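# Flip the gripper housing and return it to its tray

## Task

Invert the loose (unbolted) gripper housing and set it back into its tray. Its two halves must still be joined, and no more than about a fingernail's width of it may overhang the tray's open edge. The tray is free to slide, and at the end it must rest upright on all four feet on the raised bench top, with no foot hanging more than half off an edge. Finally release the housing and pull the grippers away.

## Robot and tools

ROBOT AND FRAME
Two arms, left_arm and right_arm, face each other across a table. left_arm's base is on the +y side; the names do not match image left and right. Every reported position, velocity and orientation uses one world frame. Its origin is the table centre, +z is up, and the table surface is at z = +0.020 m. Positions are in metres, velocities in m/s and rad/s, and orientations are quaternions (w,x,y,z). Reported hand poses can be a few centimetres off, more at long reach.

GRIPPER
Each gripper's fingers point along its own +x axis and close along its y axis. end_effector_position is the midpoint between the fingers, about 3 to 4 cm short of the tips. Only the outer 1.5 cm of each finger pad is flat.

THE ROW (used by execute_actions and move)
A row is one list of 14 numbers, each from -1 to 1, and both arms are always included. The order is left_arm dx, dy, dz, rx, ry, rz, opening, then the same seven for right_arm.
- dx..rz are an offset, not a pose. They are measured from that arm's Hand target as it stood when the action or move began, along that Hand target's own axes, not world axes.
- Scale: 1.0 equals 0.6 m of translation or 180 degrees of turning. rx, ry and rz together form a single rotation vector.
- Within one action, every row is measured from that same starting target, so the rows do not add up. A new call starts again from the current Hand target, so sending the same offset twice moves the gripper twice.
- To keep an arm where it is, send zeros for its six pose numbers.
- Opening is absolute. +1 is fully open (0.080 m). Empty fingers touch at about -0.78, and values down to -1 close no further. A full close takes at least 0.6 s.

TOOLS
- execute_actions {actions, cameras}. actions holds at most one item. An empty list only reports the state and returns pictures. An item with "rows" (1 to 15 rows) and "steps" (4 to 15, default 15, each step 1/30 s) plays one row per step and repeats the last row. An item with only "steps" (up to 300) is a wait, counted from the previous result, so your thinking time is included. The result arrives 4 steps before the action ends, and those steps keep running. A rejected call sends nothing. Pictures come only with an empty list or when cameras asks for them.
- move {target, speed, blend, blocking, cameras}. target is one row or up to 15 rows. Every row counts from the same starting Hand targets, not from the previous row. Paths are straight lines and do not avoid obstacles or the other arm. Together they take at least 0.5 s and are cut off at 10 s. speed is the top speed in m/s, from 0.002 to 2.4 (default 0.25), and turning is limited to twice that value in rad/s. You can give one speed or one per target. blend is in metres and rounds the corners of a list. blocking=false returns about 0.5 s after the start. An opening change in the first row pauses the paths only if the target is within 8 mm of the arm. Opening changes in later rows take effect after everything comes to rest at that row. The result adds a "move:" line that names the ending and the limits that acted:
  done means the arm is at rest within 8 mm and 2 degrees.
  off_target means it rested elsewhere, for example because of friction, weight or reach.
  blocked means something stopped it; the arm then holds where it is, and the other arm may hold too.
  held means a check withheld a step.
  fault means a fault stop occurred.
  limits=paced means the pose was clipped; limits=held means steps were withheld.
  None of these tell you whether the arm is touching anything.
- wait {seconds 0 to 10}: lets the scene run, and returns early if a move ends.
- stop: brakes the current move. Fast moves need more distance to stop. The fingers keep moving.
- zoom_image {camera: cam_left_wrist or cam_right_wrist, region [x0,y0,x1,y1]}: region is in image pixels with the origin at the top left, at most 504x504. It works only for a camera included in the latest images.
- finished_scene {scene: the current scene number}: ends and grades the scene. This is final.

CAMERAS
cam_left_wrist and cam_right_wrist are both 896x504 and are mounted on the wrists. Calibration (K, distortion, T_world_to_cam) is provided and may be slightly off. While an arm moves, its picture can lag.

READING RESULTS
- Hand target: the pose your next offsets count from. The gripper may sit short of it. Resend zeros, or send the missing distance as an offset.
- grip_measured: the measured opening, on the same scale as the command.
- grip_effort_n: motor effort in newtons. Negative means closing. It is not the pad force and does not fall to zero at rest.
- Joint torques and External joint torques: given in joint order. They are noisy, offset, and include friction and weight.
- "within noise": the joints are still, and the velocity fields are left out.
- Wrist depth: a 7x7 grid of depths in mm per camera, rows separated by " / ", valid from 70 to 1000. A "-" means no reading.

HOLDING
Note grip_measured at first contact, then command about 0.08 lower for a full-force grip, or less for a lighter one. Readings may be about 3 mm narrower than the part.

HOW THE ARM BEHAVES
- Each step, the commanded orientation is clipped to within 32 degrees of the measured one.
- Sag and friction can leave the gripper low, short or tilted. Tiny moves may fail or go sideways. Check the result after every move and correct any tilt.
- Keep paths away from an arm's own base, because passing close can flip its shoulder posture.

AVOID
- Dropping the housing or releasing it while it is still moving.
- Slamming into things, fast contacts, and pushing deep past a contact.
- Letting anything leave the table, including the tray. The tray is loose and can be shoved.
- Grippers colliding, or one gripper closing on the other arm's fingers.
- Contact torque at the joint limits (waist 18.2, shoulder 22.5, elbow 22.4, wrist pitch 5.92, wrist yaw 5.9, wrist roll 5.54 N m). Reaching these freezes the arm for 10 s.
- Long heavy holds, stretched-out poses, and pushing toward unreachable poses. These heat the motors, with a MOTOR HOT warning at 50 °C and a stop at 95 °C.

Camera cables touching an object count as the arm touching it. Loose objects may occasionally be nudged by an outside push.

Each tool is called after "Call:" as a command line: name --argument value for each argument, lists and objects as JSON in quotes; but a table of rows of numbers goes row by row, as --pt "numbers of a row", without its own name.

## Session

Call:
execute_actions --actions '[]'

Scene clock: 0.00 s of 5467.00 s.
left_arm: end_effector_position=(-0.0100, +0.1844, +0.3449) grip_measured=+1.000 grip_effort_n=n/a end_effector_quat_wxyz=(+0.795, -0.198, +0.065, -0.570) | right_arm: end_effector_position=(-0.0358, -0.1484, +0.3804) grip_measured=+0.987 grip_effort_n=n/a end_effector_quat_wxyz=(+0.713, -0.196, +0.213, +0.639)
Joint positions: left_arm=[-0.283 0.715 0.477 0.391 -0.639 -0.311 0.08] | right_arm=[0.162 1.161 1.406 -0.852 0.238 0.154 0.079]
Joint velocities: within noise
Joint torques (N m): no reading
External joint torques (N m): no reading
Motor temperatures (°C): left_arm=[23 26 27 30 29 28] | right_arm=[23 29 24 28 33 30]
Heat: left arm: hottest wrist pitch 30 °C (+0.0 °C/min); right arm: hottest wrist yaw 33 °C (+0.0 °C/min).
Wrist depth (mm): cam_left_wrist=[- - - - - 498 - / - - - - - 382 - / - - - - - 393 - / - - - - - - - / - - 388 442 700 87 565 / - - 235 316 330 84 76 / - - 239 252 269 362 -] | cam_right_wrist=[- 649 669 675 687 - - / - 621 628 627 639 - - / - 560 337 325 352 557 - / 516 316 297 298 316 336 - / 471 - 270 263 287 101 474 / - - 266 268 270 89 - / - 77 247 248 249 247 -]
Hand target: left_arm -0.0099, +0.1850, +0.3479; +0.794, -0.202, +0.064, -0.570 | right_arm -0.0358, -0.1486, +0.3826; +0.714, -0.193, +0.211, +0.639
camera_calibration:
cam_left_wrist: T_world_to_cam=[[-0.88227, -0.2901, 0.370732, -0.0694235], [-0.421741, 0.13724, -0.89627, 0.308042], [0.209128, -0.947105, -0.24343, 0.341192], [0, 0, 0, 1]] pos_world=[-0.00268925, 0.260729, 0.384883]
cam_right_wrist: T_world_to_cam=[[0.990029, -0.137504, 0.0305765, 0.0104895], [-0.0995671, -0.83665, -0.538612, 0.0993575], [0.0996434, 0.530197, -0.841999, 0.486009], [0, 0, 0, 1]] pos_world=[-0.0489197, -0.17311, 0.462413]

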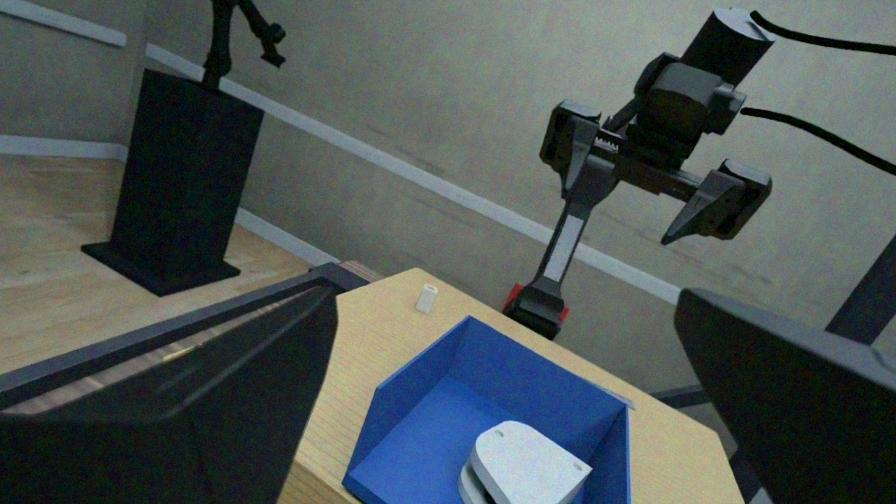

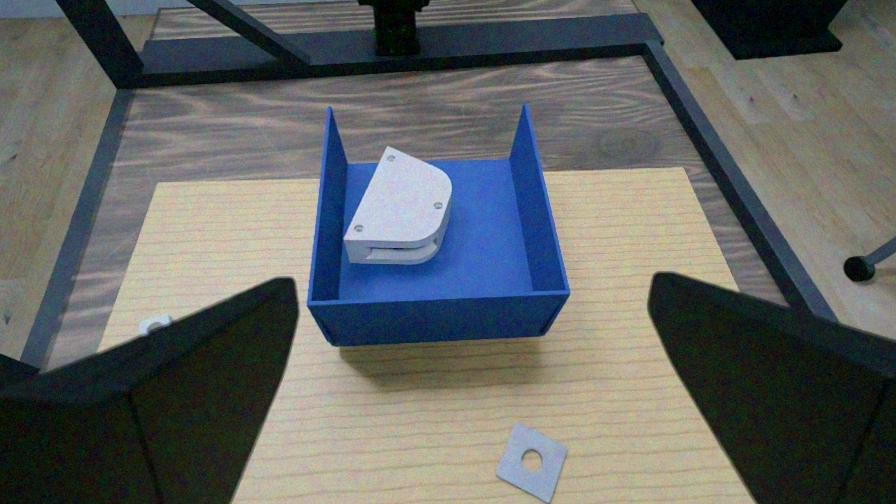

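Call:
zoom_image --camera "cam_right_wrist" --region '[290, 90, 590, 360]'

Call:
zoom_image --camera "cam_left_wrist" --region '[330, 300, 660, 504]'

Scaled by 1.680.

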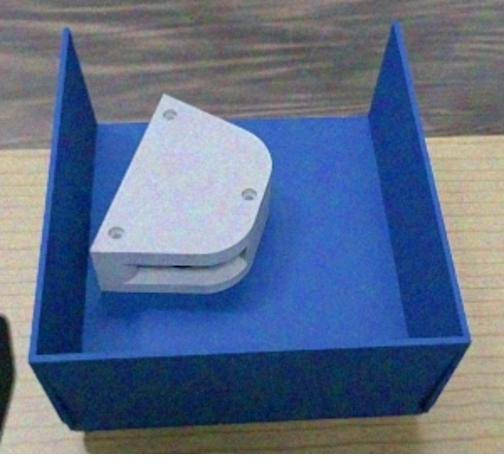

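Scaled by 1.527.

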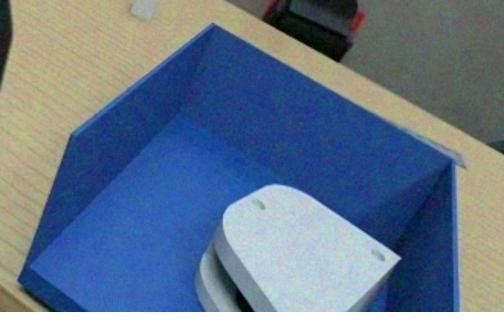

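Call:
move --target '[0.012,0.024,-0.116,0.597,-0.058,-0.308,-0.85,0,0,0,0,0,0,1]' --speed 0.6

Scene clock: 4.90 s of 5467.00 s.
left_arm: end_effector_position=(-0.0182, +0.1665, +0.2733) grip_measured=-0.776 grip_effort_n=-83.5 end_effector_quat_wxyz=(+0.323, +0.445, -0.542, -0.635) | right_arm: end_effector_position=(-0.0358, -0.1484, +0.3804) grip_measured=+0.987 grip_effort_n=-2.1 end_effector_quat_wxyz=(+0.713, -0.196, +0.213, +0.639)
Joint positions: left_arm=[0.386 0.888 0.563 0.02 0.769 1.77 0] | right_arm=[0.162 1.161 1.406 -0.852 0.238 0.154 0.079]
Joint velocities: within noise
Joint torques (N m): left_arm=[0.05 -1.89 8.73 1.54 0.15 0.18] | right_arm=[0.02 -3.27 7.16 2.11 0.11 0.01]
External joint torques (N m): left_arm=[0.05 -0.04 2.28 0.15 0.02 0.23] | right_arm=[0.02 -0.1 1.06 0.59 0.03 0.01]
Motor temperatures (°C): left_arm=[23 26 28 31 29 28] | right_arm=[22 29 25 29 33 30]
Heat: left arm: hottest wrist pitch 31 °C (+0.0 °C/min); right arm: hottest wrist yaw 33 °C (+0.0 °C/min).
Wrist depth (mm): cam_left_wrist=[595 620 - 668 219 184 250 / - - - 498 222 186 259 / - - - 303 185 189 261 / 395 387 - 306 189 190 263 / - 391 - - 188 193 266 / - - - - - 313 267 / - - - - - - -] | cam_right_wrist=[- 650 669 655 692 - - / - 614 624 627 640 - - / - 553 338 325 352 557 - / 518 316 297 298 319 338 - / 468 - 270 262 289 101 472 / - - 267 267 270 90 - / - 77 246 247 250 248 -]
Hand target: left_arm -0.0178, +0.1649, +0.2797; -0.323, -0.446, +0.549, +0.629 | right_arm -0.0358, -0.1486, +0.3826; +0.714, -0.193, +0.211, +0.639
Off the commanded pose: left_arm 0.007 m, 1 deg | right_arm 0.002 m, 0 deg.
Kept back: nothing.
move: done
camera_calibration:
cam_left_wrist: T_world_to_cam=[[0.0865785, 0.183519, -0.979196, 0.252496], [0.996116, -0.0317457, 0.0821248, 0.0293603], [-0.0160138, -0.982503, -0.185555, 0.294428], [0, 0, 0, 1]] pos_world=[-0.0463921, 0.24387, 0.299464]
cam_right_wrist: T_world_to_cam=[[0.990029, -0.137504, 0.0305765, 0.0104895], [-0.0995671, -0.83665, -0.538612, 0.0993575], [0.0996434, 0.530197, -0.841999, 0.486009], [0, 0, 0, 1]] pos_world=[-0.0489197, -0.17311, 0.462413]

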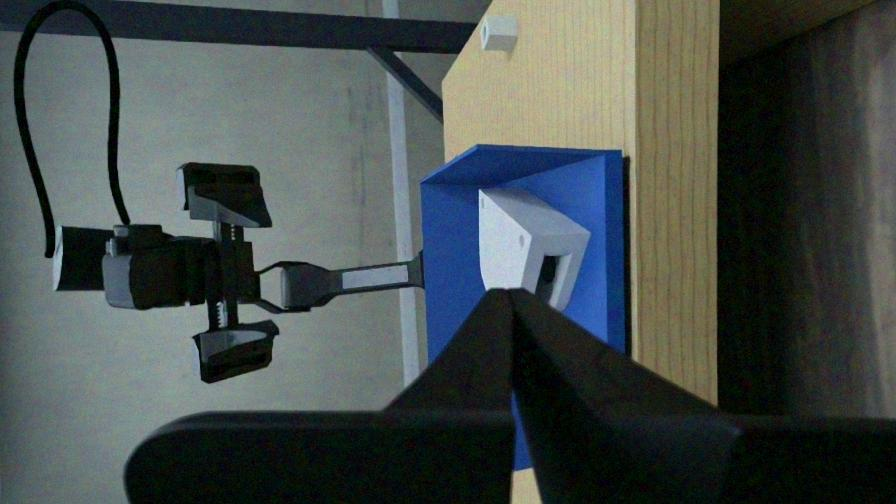

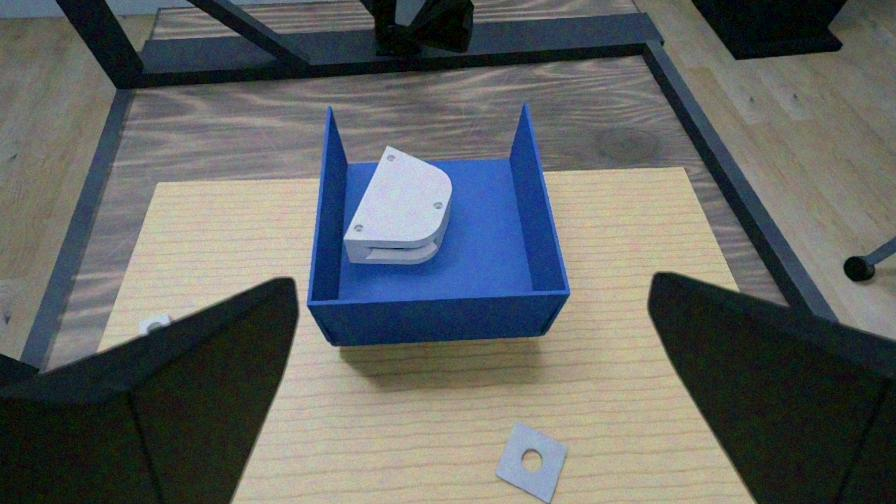

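Call:
move --target '[0.051,-0.0397,-0.004,0,0,0,-0.85,0,0,0,0,0,0,1]' --speed 0.15

Scene clock: 6.70 s of 5467.00 s.
left_arm: end_effector_position=(-0.0248, +0.1411, +0.2533) grip_measured=-0.776 grip_effort_n=-83.5 end_effector_quat_wxyz=(+0.323, +0.447, -0.552, -0.625) | right_arm: end_effector_position=(-0.0358, -0.1484, +0.3804) grip_measured=+0.987 grip_effort_n=-1.6 end_effector_quat_wxyz=(+0.713, -0.196, +0.213, +0.639)
Joint positions: left_arm=[0.305 1.02 0.516 0.237 0.69 1.753 0] | right_arm=[0.162 1.161 1.406 -0.852 0.238 0.154 0.079]
Joint velocities: within noise
Joint torques (N m): left_arm=[-0.22 -2.47 5.41 2 0.08 -0.23] | right_arm=[0 -3.27 7.15 2.11 0.11 0.01]
External joint torques (N m): left_arm=[-0.2 0.07 -0.93 0.56 -0.03 -0.18] | right_arm=[0.01 -0.11 1.06 0.58 0.02 0.01]
Motor temperatures (°C): left_arm=[23 26 28 31 29 28] | right_arm=[22 29 25 30 33 30]
Heat: left arm: hottest wrist pitch 31 °C (+9.0 °C/min); right arm: hottest wrist yaw 33 °C (+0.0 °C/min).
Wrist depth (mm): cam_left_wrist=[565 600 - 402 178 154 238 / - - - 418 182 156 241 / - - - 226 153 157 242 / 359 370 - 276 158 159 245 / - 372 - - 155 160 248 / - 393 - - - 164 252 / - - - - - - -] | cam_right_wrist=[- 648 667 374 688 - - / - 615 626 612 634 - - / - 551 336 323 351 557 - / 519 317 297 298 318 337 - / 469 - 270 263 289 101 473 / - - 266 268 269 90 - / - 77 247 250 251 247 -]
Hand target: left_arm -0.0257, +0.1410, +0.2501; -0.323, -0.446, +0.549, +0.629 | right_arm -0.0358, -0.1486, +0.3826; +0.714, -0.193, +0.211, +0.639
Off the commanded pose: left_arm 0.003 m, 1 deg | right_arm 0.002 m, 0 deg.
Kept back: nothing.
move: done
camera_calibration:
cam_left_wrist: T_world_to_cam=[[0.105018, 0.16159, -0.981254, 0.242203], [0.994363, -0.0315837, 0.10122, 0.0318615], [-0.0146355, -0.986352, -0.163996, 0.260689], [0, 0, 0, 1]] pos_world=[-0.0533022, 0.219, 0.27719]
cam_right_wrist: T_world_to_cam=[[0.990029, -0.137504, 0.0305765, 0.0104895], [-0.0995671, -0.83665, -0.538612, 0.0993575], [0.0996434, 0.530197, -0.841999, 0.486009], [0, 0, 0, 1]] pos_world=[-0.0489197, -0.17311, 0.462413]

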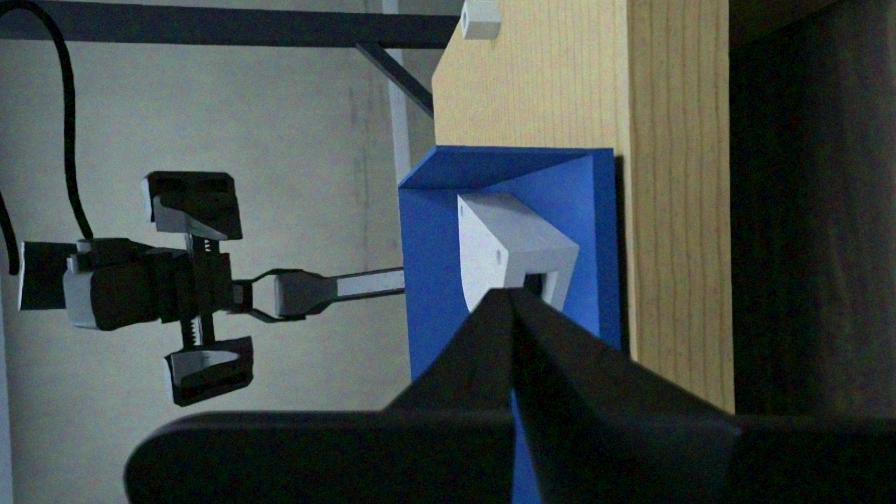

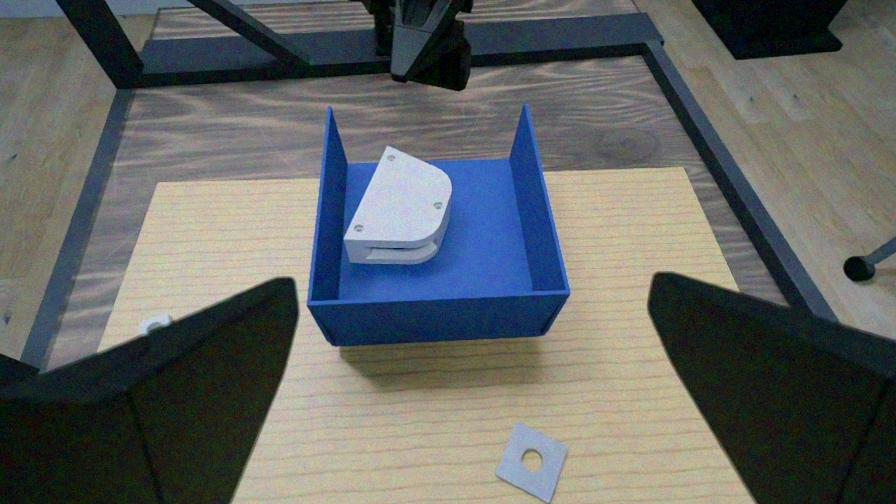

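Call:
move --target '[0.0965,-0.0153,0.004,0,0,0,-0.85,0,0,0,0,0,0,1]' --speed 0.1

Scene clock: 7.93 s of 5467.00 s.
left_arm: end_effector_position=(-0.0494, +0.0955, +0.2230) grip_measured=-0.776 grip_effort_n=-83.5 end_effector_quat_wxyz=(+0.319, +0.449, -0.545, -0.632) | right_arm: end_effector_position=(-0.0358, -0.1484, +0.3804) grip_measured=+0.987 grip_effort_n=-2.1 end_effector_quat_wxyz=(+0.713, -0.196, +0.213, +0.639)
Joint positions: left_arm=[0.144 1.28 0.536 0.484 0.535 1.703 0] | right_arm=[0.162 1.161 1.406 -0.852 0.238 0.154 0.079]
Joint velocities: within noise
Joint torques (N m): left_arm=[-0.23 -3.78 8.07 2.07 0.04 -0.23] | right_arm=[0.03 -3.27 7.15 2.11 0.11 0.01]
External joint torques (N m): left_arm=[-0.26 0.11 2.11 0.58 -0.05 -0.18] | right_arm=[0.01 -0.13 1.04 0.57 0.03 0.01]
Motor temperatures (°C): left_arm=[23 26 28 31 29 28] | right_arm=[22 29 25 30 33 30]
Heat: left arm: hottest wrist pitch 31 °C (+7.6 °C/min); right arm: hottest wrist yaw 33 °C (+0.0 °C/min).
Wrist depth (mm): cam_left_wrist=[523 554 603 208 114 103 199 / - - - 251 117 104 208 / - - - 262 119 105 210 / 289 - - 155 104 107 212 / 305 637 634 127 100 108 215 / 313 - - - - 110 216 / - - - - - - -] | cam_right_wrist=[- 649 365 349 686 - - / - 615 623 436 635 - - / - 547 336 325 353 563 - / 513 315 297 298 318 340 - / 468 - 270 262 288 101 474 / - - 267 268 270 90 - / - 77 247 248 249 247 -]
Hand target: left_arm -0.0499, +0.0919, +0.2291; -0.323, -0.446, +0.549, +0.629 | right_arm -0.0358, -0.1486, +0.3826; +0.714, -0.193, +0.211, +0.639
Off the commanded pose: left_arm 0.007 m, 1 deg | right_arm 0.002 m, 0 deg.
Kept back: nothing.
move: done
camera_calibration:
cam_left_wrist: T_world_to_cam=[[0.101157, 0.182983, -0.977898, 0.219356], [0.994746, -0.034146, 0.0965107, 0.059297], [-0.0157315, -0.982523, -0.185476, 0.214844], [0, 0, 0, 1]] pos_world=[-0.0777951, 0.172976, 0.248633]
cam_right_wrist: T_world_to_cam=[[0.990029, -0.137504, 0.0305765, 0.0104895], [-0.0995671, -0.83665, -0.538612, 0.0993575], [0.0996434, 0.530197, -0.841999, 0.486009], [0, 0, 0, 1]] pos_world=[-0.0489197, -0.17311, 0.462413]

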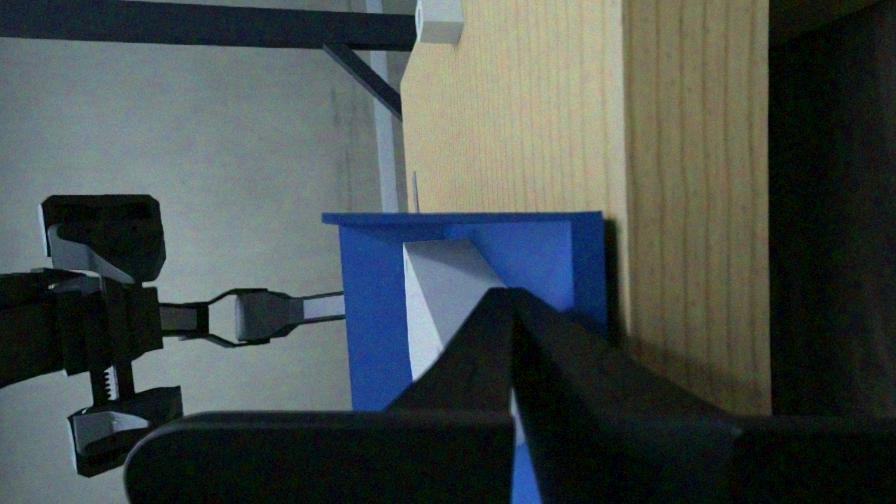

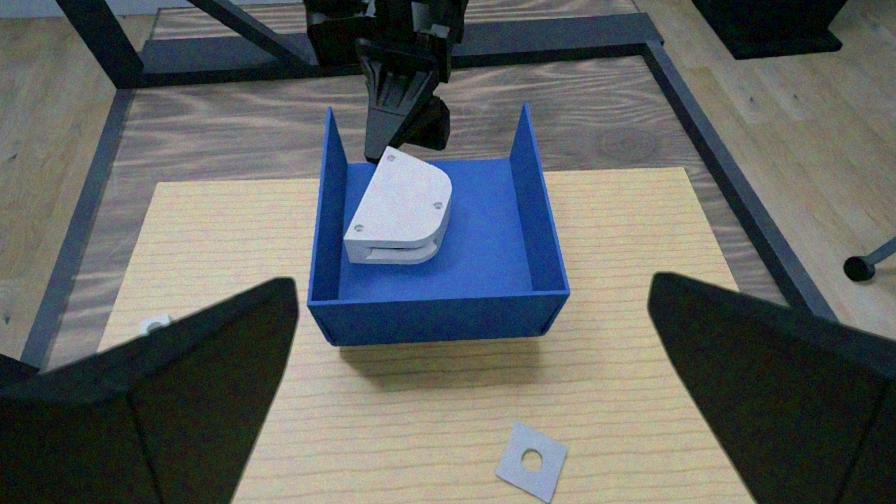

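Call:
zoom_image --camera "cam_right_wrist" --region '[300, 90, 500, 280]'

Call:
zoom_image --camera "cam_left_wrist" --region '[380, 190, 640, 450]'

Scaled by 2.520.

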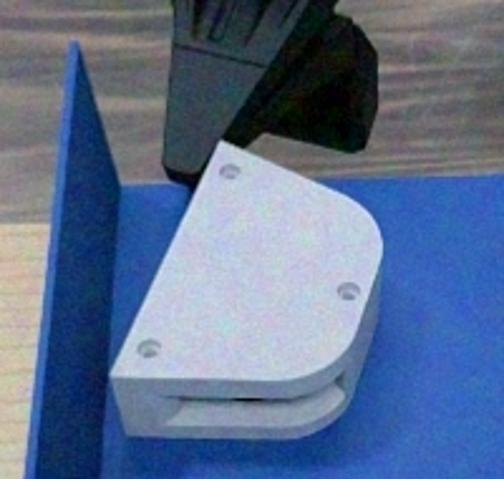

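Scaled by 1.938.

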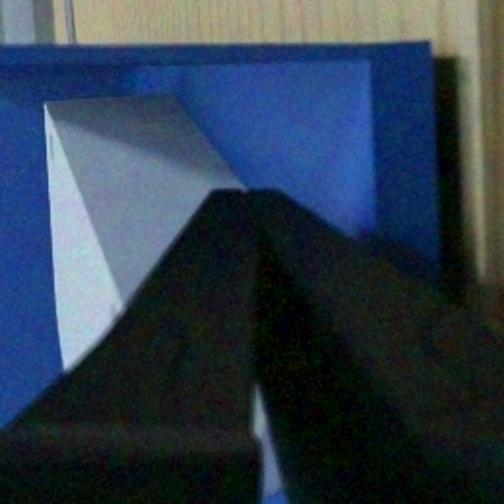

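Call:
move --target '[0.0465,0.0217,0,0,0,0,-0.85,0,0,0,0,0,0,1]' --speed 0.08

Scene clock: 9.07 s of 5467.00 s.
left_arm: end_effector_position=(-0.0613, +0.0682, +0.2301) grip_measured=-0.776 grip_effort_n=-83.5 end_effector_quat_wxyz=(+0.318, +0.449, -0.545, -0.632) | right_arm: end_effector_position=(-0.0358, -0.1484, +0.3804) grip_measured=+0.987 grip_effort_n=-2.1 end_effector_quat_wxyz=(+0.713, -0.196, +0.213, +0.639)
Joint positions: left_arm=[0.084 1.381 0.638 0.492 0.477 1.686 0] | right_arm=[0.162 1.161 1.406 -0.852 0.238 0.154 0.079]
Joint velocities: within noise
Joint torques (N m): left_arm=[-0.17 -4.45 8.15 2.08 0.02 -0.24] | right_arm=[0.03 -3.26 7.15 2.11 0.11 0.01]
External joint torques (N m): left_arm=[-0.12 0.23 2.08 0.54 -0.07 -0.19] | right_arm=[0.03 -0.07 1.03 0.57 0.02 0.01]
Motor temperatures (°C): left_arm=[23 26 29 32 29 28] | right_arm=[22 29 25 30 33 30]
Heat: left arm: hottest wrist pitch 32 °C (+13.2 °C/min); right arm: hottest wrist yaw 33 °C (+0.0 °C/min).
Wrist depth (mm): cam_left_wrist=[497 519 555 195 126 86 76 / - - - 271 128 80 76 / - - - 286 131 85 76 / 258 - - 197 115 81 80 / 284 613 608 96 102 74 80 / 285 - - - - 75 81 / - - - - - - -] | cam_right_wrist=[- 651 319 665 688 - - / - 611 592 615 632 - - / - 548 330 325 352 556 - / 516 314 297 298 319 339 - / 471 - 271 263 288 101 477 / - - 266 269 269 90 - / - 77 247 248 250 249 -]
Hand target: left_arm -0.0620, +0.0645, +0.2361; -0.323, -0.446, +0.549, +0.629 | right_arm -0.0358, -0.1486, +0.3826; +0.714, -0.193, +0.211, +0.639
Off the commanded pose: left_arm 0.007 m, 1 deg | right_arm 0.002 m, 0 deg.
Kept back: nothing.
move: done
camera_calibration:
cam_left_wrist: T_world_to_cam=[[0.102068, 0.182652, -0.977865, 0.232616], [0.994653, -0.0342843, 0.0974164, 0.0692977], [-0.0157322, -0.98258, -0.185175, 0.189082], [0, 0, 0, 1]] pos_world=[-0.0896951, 0.145676, 0.25573]
cam_right_wrist: T_world_to_cam=[[0.990029, -0.137504, 0.0305765, 0.0104895], [-0.0995671, -0.83665, -0.538612, 0.0993575], [0.0996434, 0.530197, -0.841999, 0.486009], [0, 0, 0, 1]] pos_world=[-0.0489197, -0.17311, 0.462413]

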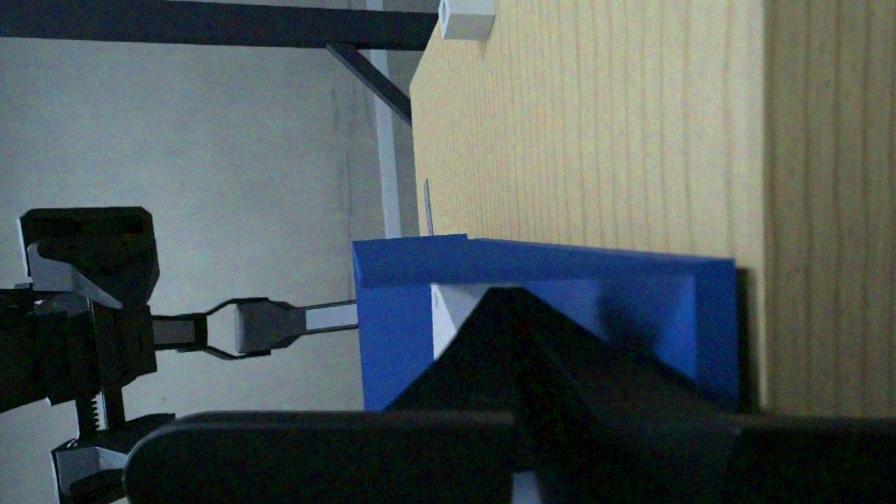

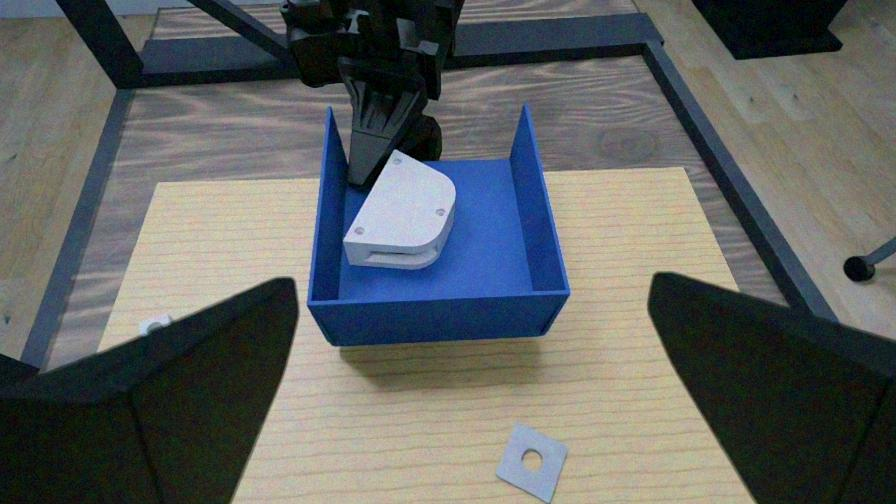

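Call:
move --target '[0.01,0,-0.02,0,0,0,-0.85,0,0,0,0,0,0,1]' --speed 0.05

Call:
zoom_image --camera "cam_right_wrist" --region '[290, 90, 590, 360]'

Scene clock: 10.03 s of 5467.00 s.
left_arm: end_effector_position=(-0.0545, +0.0579, +0.2290) grip_measured=-0.776 grip_effort_n=-83.5 end_effector_quat_wxyz=(+0.320, +0.448, -0.543, -0.634) | right_arm: end_effector_position=(-0.0358, -0.1484, +0.3804) grip_measured=+0.987 grip_effort_n=-2.6 end_effector_quat_wxyz=(+0.713, -0.196, +0.213, +0.639)
Joint positions: left_arm=[0.107 1.429 0.673 0.501 0.5 1.686 0] | right_arm=[0.162 1.161 1.406 -0.852 0.238 0.154 0.079]
Joint velocities: within noise
Joint torques (N m): left_arm=[0.38 -4.8 8.06 2.08 0.24 0] | right_arm=[0.01 -3.26 7.15 2.11 0.11 0.01]
External joint torques (N m): left_arm=[0.37 0.14 2.09 0.57 0.16 0.05] | right_arm=[0.03 -0.03 1.02 0.58 0.02 0]
Motor temperatures (°C): left_arm=[23 26 29 32 29 28] | right_arm=[22 29 25 31 33 30]
Heat: left arm: hottest wrist pitch 32 °C (+12.0 °C/min); right arm: hottest wrist yaw 33 °C (+0.0 °C/min).
Wrist depth (mm): cam_left_wrist=[- - 546 257 124 81 - / - - - 269 126 82 - / - - - 279 128 83 - / 244 - - 144 106 - - / 275 596 599 123 99 - - / 278 - - - - - - / - - - - - - -] | cam_right_wrist=[- 654 316 312 686 - - / - 609 608 349 633 - - / - 560 337 328 351 558 - / 516 315 297 295 317 338 - / 469 - 270 264 289 101 476 / - - 266 269 270 90 - / - 77 247 247 249 248 -]
Hand target: left_arm -0.0534, +0.0542, +0.2349; -0.323, -0.446, +0.549, +0.629 | right_arm -0.0358, -0.1486, +0.3826; +0.714, -0.193, +0.211, +0.639
Off the commanded pose: left_arm 0.007 m, 1 deg | right_arm 0.002 m, 0 deg.
Kept back: nothing.
move: done
camera_calibration:
cam_left_wrist: T_world_to_cam=[[0.0961116, 0.185571, -0.977919, 0.232185], [0.99524, -0.0338329, 0.0913937, 0.0636731], [-0.0161258, -0.982048, -0.18794, 0.179425], [0, 0, 0, 1]] pos_world=[-0.0827922, 0.135271, 0.254959]
cam_right_wrist: T_world_to_cam=[[0.990029, -0.137504, 0.0305765, 0.0104895], [-0.0995671, -0.83665, -0.538612, 0.0993575], [0.0996434, 0.530197, -0.841999, 0.486009], [0, 0, 0, 1]] pos_world=[-0.0489197, -0.17311, 0.462413]

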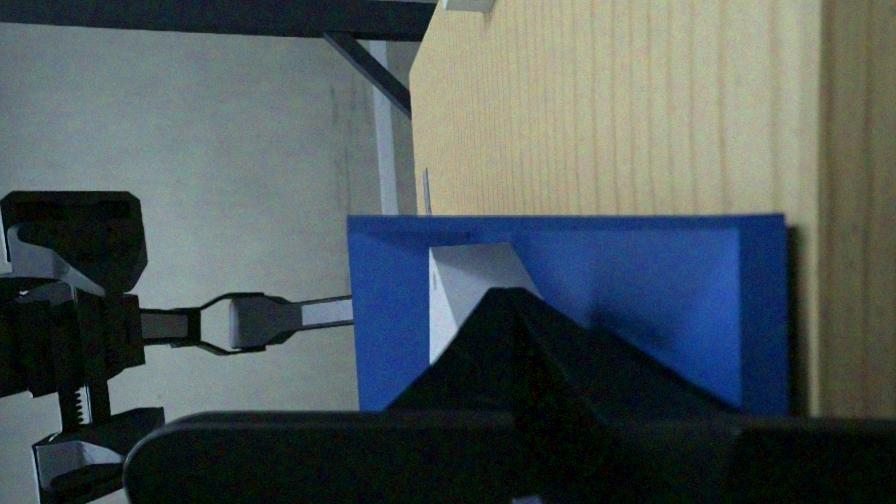

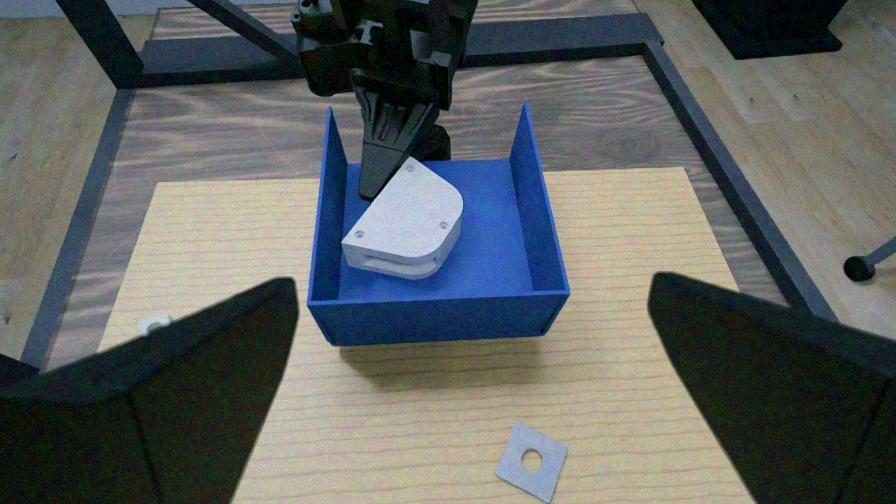

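Scaled by 1.680.

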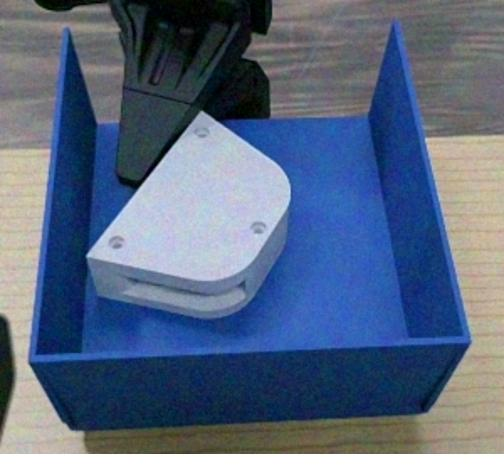

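Call:
move --pt "0.0048 0.001 -0.0137 0 -0.078 0 -0.85 0 0 0 0 0 0 1" --pt "0.0117 0.0025 -0.0415 0 -0.078 0 -0.85 0 0 0 0 0 0 1" --speed 0.06

Call:
zoom_image --camera "cam_right_wrist" --region '[290, 90, 590, 360]'

Scene clock: 13.03 s of 5467.00 s.
left_arm: end_effector_position=(-0.0351, +0.0416, +0.2308) grip_measured=-0.776 grip_effort_n=-83.5 end_effector_quat_wxyz=(+0.253, +0.365, -0.577, -0.685) | right_arm: end_effector_position=(-0.0358, -0.1484, +0.3804) grip_measured=+0.987 grip_effort_n=-2.1 end_effector_quat_wxyz=(+0.713, -0.196, +0.213, +0.639)
Joint positions: left_arm=[0.26 1.594 0.849 0.409 0.889 1.767 0] | right_arm=[0.162 1.161 1.406 -0.852 0.238 0.154 0.079]
Joint velocities: within noise
Joint torques (N m): left_arm=[0.21 -5.39 8.23 1.56 0.26 0.22] | right_arm=[0.03 -3.26 7.14 2.11 0.11 0.01]
External joint torques (N m): left_arm=[0.19 0.62 2.39 0.21 0.09 0.27] | right_arm=[0.03 -0.07 1.02 0.58 0.02 0.01]
Motor temperatures (°C): left_arm=[23 26 29 32 29 28] | right_arm=[22 29 26 31 33 30]
Heat: left arm: hottest wrist pitch 32 °C (+9.2 °C/min); right arm: hottest wrist yaw 33 °C (+0.0 °C/min).
Wrist depth (mm): cam_left_wrist=[- - - 229 139 95 - / 531 - - - 74 90 - / - - - 99 98 - - / 257 - - 150 113 81 - / 258 - - 96 97 - - / 262 - - - - - - / - - - - - - -] | cam_right_wrist=[- 648 653 261 683 - - / - 614 620 298 637 - - / - 550 343 298 355 560 - / 511 316 291 283 317 340 - / 469 - 262 262 285 100 477 / - - 266 269 270 90 - / - 77 246 248 250 248 -]
Hand target: left_arm -0.0335, +0.0376, +0.2348; -0.253, -0.366, +0.584, +0.679 | right_arm -0.0358, -0.1486, +0.3826; +0.714, -0.193, +0.211, +0.639
Off the commanded pose: left_arm 0.006 m, 1 deg | right_arm 0.002 m, 0 deg.
Kept back: nothing.
move: done
camera_calibration:
cam_left_wrist: T_world_to_cam=[[0.0836156, 0.181899, -0.979756, 0.235356], [0.962636, -0.268874, 0.0322362, 0.0659448], [-0.257567, -0.945843, -0.197584, 0.156277], [0, 0, 0, 1]] pos_world=[-0.0429084, 0.122733, 0.259343]
cam_right_wrist: T_world_to_cam=[[0.990029, -0.137504, 0.0305765, 0.0104895], [-0.0995671, -0.83665, -0.538612, 0.0993575], [0.0996434, 0.530197, -0.841999, 0.486009], [0, 0, 0, 1]] pos_world=[-0.0489197, -0.17311, 0.462413]

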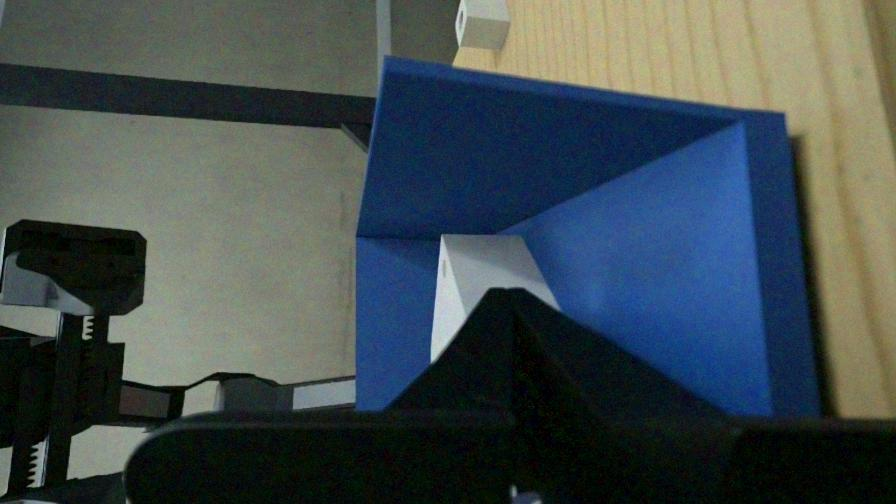

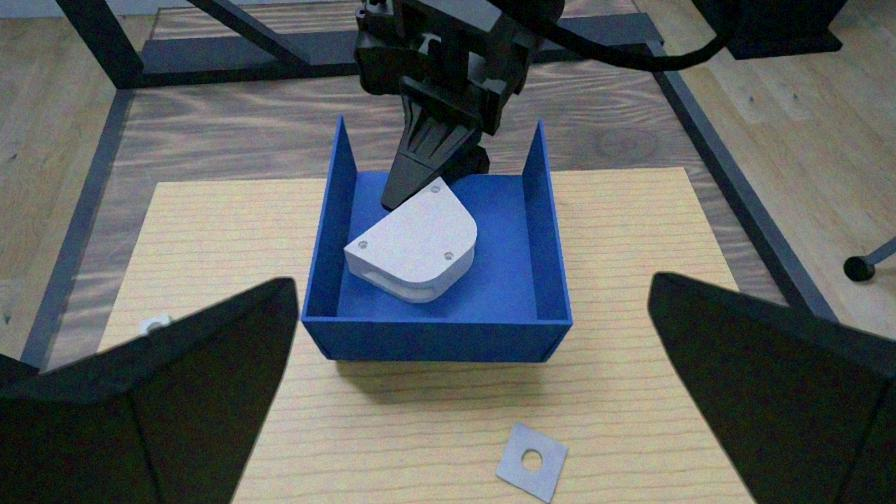

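Scaled by 1.680.

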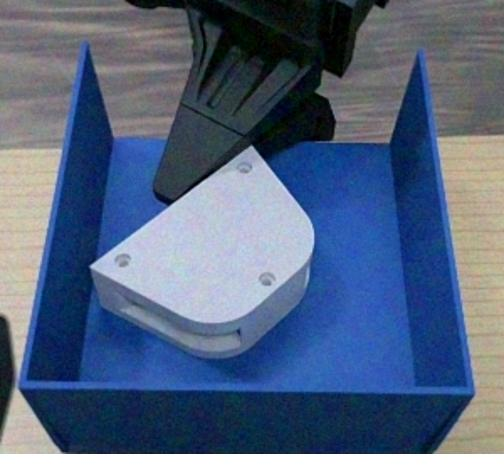

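Call:
move --target '[-0.06,0,0.02,0,0,0,-0.85,0,0,0,0,0,0,-0.85]' --speed 0.15 --cameras '[]'

Call:
move --target '[-0.14,0.06,0.0,0,0,0,-0.85,0.155,-0.0172,0.0067,-0.865,0.084,0.304,-0.85]' --speed 0.6

Scene clock: 14.67 s of 5467.00 s.
left_arm: end_effector_position=(-0.0212, +0.0699, +0.2407) grip_measured=-0.776 grip_effort_n=-83.5 end_effector_quat_wxyz=(+0.254, +0.366, -0.580, -0.682) | right_arm: end_effector_position=(-0.0358, -0.1484, +0.3804) grip_measured=-0.794 grip_effort_n=-83.5 end_effector_quat_wxyz=(+0.713, -0.196, +0.213, +0.639)
Joint positions: left_arm=[0.331 1.484 0.792 0.329 0.955 1.81 0] | right_arm=[0.162 1.161 1.406 -0.852 0.238 0.154 0]
Joint velocities: within noise
Joint torques (N m): left_arm=[0.32 -7.42 4.89 1.41 0.37 0.17] | right_arm=[0.02 -3.27 7.15 2.11 0.11 0.01]
External joint torques (N m): left_arm=[0.3 -2.12 -1.06 0.1 0.18 0.21] | right_arm=[0.03 -0.09 1.05 0.59 0.02 0.01]
Motor temperatures (°C): left_arm=[23 26 30 32 29 28] | right_arm=[22 29 26 32 33 30]
Heat: left arm: hottest wrist pitch 32 °C (+8.2 °C/min); right arm: hottest wrist yaw 33 °C (+0.0 °C/min).
Wrist depth (mm): cam_left_wrist=[- - - - 160 103 104 / 553 - - 267 148 103 99 / - - - 135 124 98 95 / 295 - - 206 134 96 92 / 276 - - 96 116 95 89 / 268 543 - - - 94 86 / - - - - - - -] | cam_right_wrist=[- 651 663 304 689 - - / - 618 623 314 641 - - / - 556 345 331 353 557 - / 514 316 292 280 315 338 - / 452 288 283 - 296 297 476 / - - - - - - - / - - - - - - -]
Hand target: left_arm -0.0213, +0.0727, +0.2426; -0.253, -0.366, +0.584, +0.679 | right_arm -0.0358, -0.1486, +0.3826; +0.714, -0.193, +0.211, +0.639
Off the commanded pose: left_arm 0.003 m, 1 deg | right_arm 0.002 m, 0 deg.
Kept back: nothing.
move: done
No camera images: "cameras" was empty.

Scene clock: 17.67 s of 5467.00 s.
left_arm: end_effector_position=(+0.0259, +0.1303, +0.2857) grip_measured=-0.776 grip_effort_n=-83.5 end_effector_quat_wxyz=(+0.254, +0.364, -0.572, -0.689) | right_arm: end_effector_position=(-0.0156, -0.0717, +0.3343) grip_measured=-0.794 grip_effort_n=-83.5 end_effector_quat_wxyz=(+0.291, +0.689, +0.464, -0.475)
Joint positions: left_arm=[0.586 1.298 0.893 -0.19 1.184 2.049 0] | right_arm=[0.038 1.906 2.277 -1.575 0.137 -2.696 0]
Joint velocities: within noise
Joint torques (N m): left_arm=[0.29 -5.98 8.24 1.19 0.52 0.15] | right_arm=[0.37 -6.12 6.76 0.93 0.21 -0.18]
External joint torques (N m): left_arm=[0.32 -1.77 2.09 0.08 0.18 0.2] | right_arm=[0.36 1.38 1.72 0.13 0.15 -0.18]
Motor temperatures (°C): left_arm=[23 27 30 32 29 28] | right_arm=[22 30 26 32 33 30]
Heat: left arm: hottest wrist pitch 32 °C (+6.8 °C/min); right arm: hottest wrist yaw 33 °C (+0.0 °C/min).
Wrist depth (mm): cam_left_wrist=[- - - - 257 184 258 / - - - 713 202 178 275 / - 253 - 304 220 173 265 / - 261 - 301 204 169 255 / 257 252 255 - 196 167 255 / - - - - - 159 246 / - - - - - - -] | cam_right_wrist=[171 173 175 170 138 130 190 / 189 192 159 153 184 168 211 / 212 215 192 203 179 183 240 / - 245 243 227 232 241 513 / - 540 282 - 554 556 572 / - - - - - - - / - - - - - - -]
Hand target: left_arm +0.0266, +0.1306, +0.2948; -0.253, -0.366, +0.584, +0.679 | right_arm -0.0166, -0.0702, +0.3348; +0.320, +0.678, +0.442, -0.493
Off the commanded pose: left_arm 0.009 m, 2 deg | right_arm 0.002 m, 5 deg.
joint sent to its limit (right arm) — joint 4 (wrist pitch), lower limit.
Kept back: nothing.
move: off_target (left_arm, right_arm)
camera_calibration:
cam_left_wrist: T_world_to_cam=[[0.0757629, 0.192474, -0.978373, 0.26626], [0.963023, -0.268542, 0.0217445, 0.0322462], [-0.258549, -0.943843, -0.205702, 0.268907], [0, 0, 0, 1]] pos_world=[0.0182991, 0.211217, 0.315115]
cam_right_wrist: T_world_to_cam=[[-0.920277, 0.384194, 0.0740643, -0.0045397], [0.316461, 0.619554, 0.718335, -0.168563], [0.230093, 0.684506, -0.691744, 0.367357], [0, 0, 0, 1]] pos_world=[-0.0353604, -0.145279, 0.375538]

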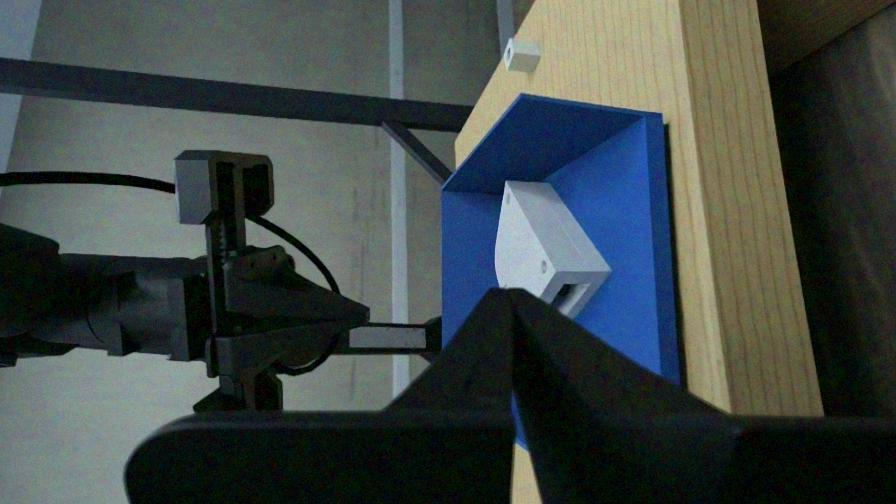

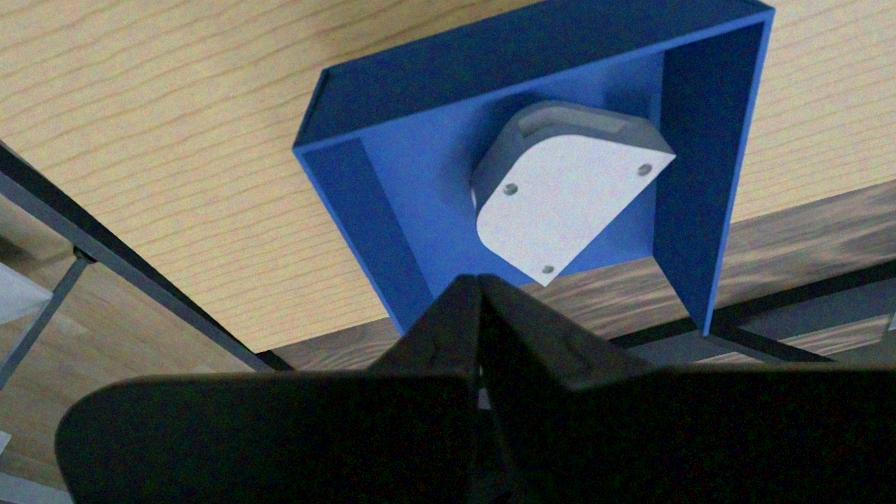

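Call:
move --target '[0.1445,-0.0545,0.1115,0,0.21,0,-0.85,-0.03,0,0.08,0,0,0,-0.85]' --speed 0.25

Scene clock: 20.23 s of 5467.00 s.
left_arm: end_effector_position=(-0.0755, +0.1104, +0.2514) grip_measured=-0.776 grip_effort_n=-83.5 end_effector_quat_wxyz=(+0.428, +0.566, -0.473, -0.522) | right_arm: end_effector_position=(-0.0370, -0.1140, +0.3347) grip_measured=-0.794 grip_effort_n=-83.5 end_effector_quat_wxyz=(+0.302, +0.683, +0.460, -0.481)
Joint positions: left_arm=[-0.261 1.119 0.524 0.4 -0.273 1.608 0] | right_arm=[0.114 1.751 2.085 -1.575 0.158 -2.629 0]
Joint velocities: within noise
Joint torques (N m): left_arm=[-0.25 -3.24 5.64 2.22 -0.1 -0.27] | right_arm=[0.35 -6.92 4.84 0.88 0.22 0.11]
External joint torques (N m): left_arm=[-0.26 -0.06 -0.75 0.62 -0.07 -0.22] | right_arm=[0.37 -0.48 -0.26 0.12 0.15 0.11]
Motor temperatures (°C): left_arm=[23 27 30 32 29 28] | right_arm=[22 30 27 31 33 30]
Heat: left arm: hottest wrist pitch 32 °C (+5.9 °C/min); right arm: hottest wrist yaw 33 °C (+0.0 °C/min).
Wrist depth (mm): cam_left_wrist=[- - - 350 163 105 93 / 226 325 - 337 172 112 100 / 271 265 552 175 157 110 110 / 273 268 - 131 130 118 123 / - - - - 141 129 231 / - - - - - 138 251 / - - - - - - -] | cam_right_wrist=[174 176 176 180 183 187 188 / 192 194 197 200 197 206 211 / 214 217 215 190 170 227 236 / 430 246 236 222 216 262 277 / - 286 281 - 267 555 560 / - - - - - - - / - - - - - - -]
Hand target: left_arm -0.0761, +0.1107, +0.2487; +0.429, +0.566, -0.470, -0.524 | right_arm -0.0373, -0.1170, +0.3371; +0.320, +0.678, +0.442, -0.493
Off the commanded pose: left_arm 0.003 m, 0 deg | right_arm 0.004 m, 3 deg.
joint sent to its limit (right arm) — joint 4 (wrist pitch), lower limit.
Kept back: nothing.
move: off_target (right_arm)
camera_calibration:
cam_left_wrist: T_world_to_cam=[[0.110773, 0.172852, -0.978699, 0.24917], [0.915875, 0.364596, 0.168055, 0.0150263], [0.385878, -0.914982, -0.117923, 0.240196], [0, 0, 0, 1]] pos_world=[-0.13405, 0.171227, 0.269662]
cam_right_wrist: T_world_to_cam=[[-0.922981, 0.379434, 0.0643173, -0.00540465], [0.312366, 0.640992, 0.701111, -0.127834], [0.224799, 0.667203, -0.710145, 0.405545], [0, 0, 0, 1]] pos_world=[-0.0562232, -0.186589, 0.377969]

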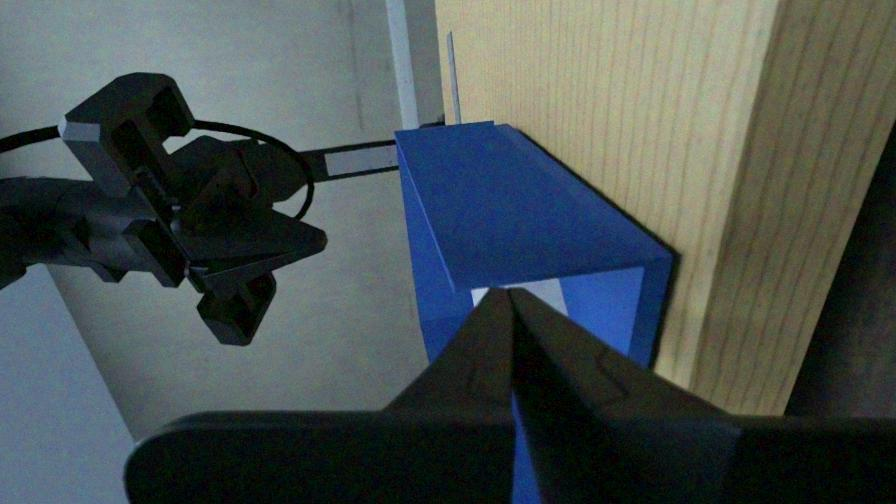

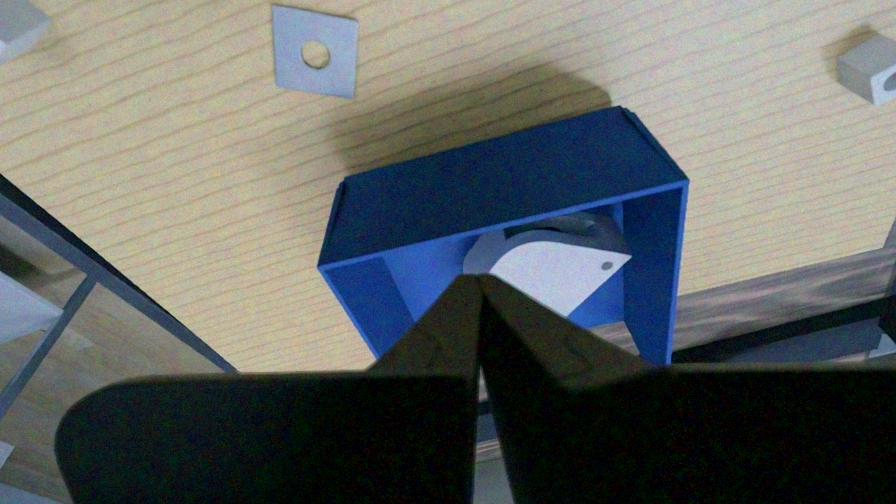

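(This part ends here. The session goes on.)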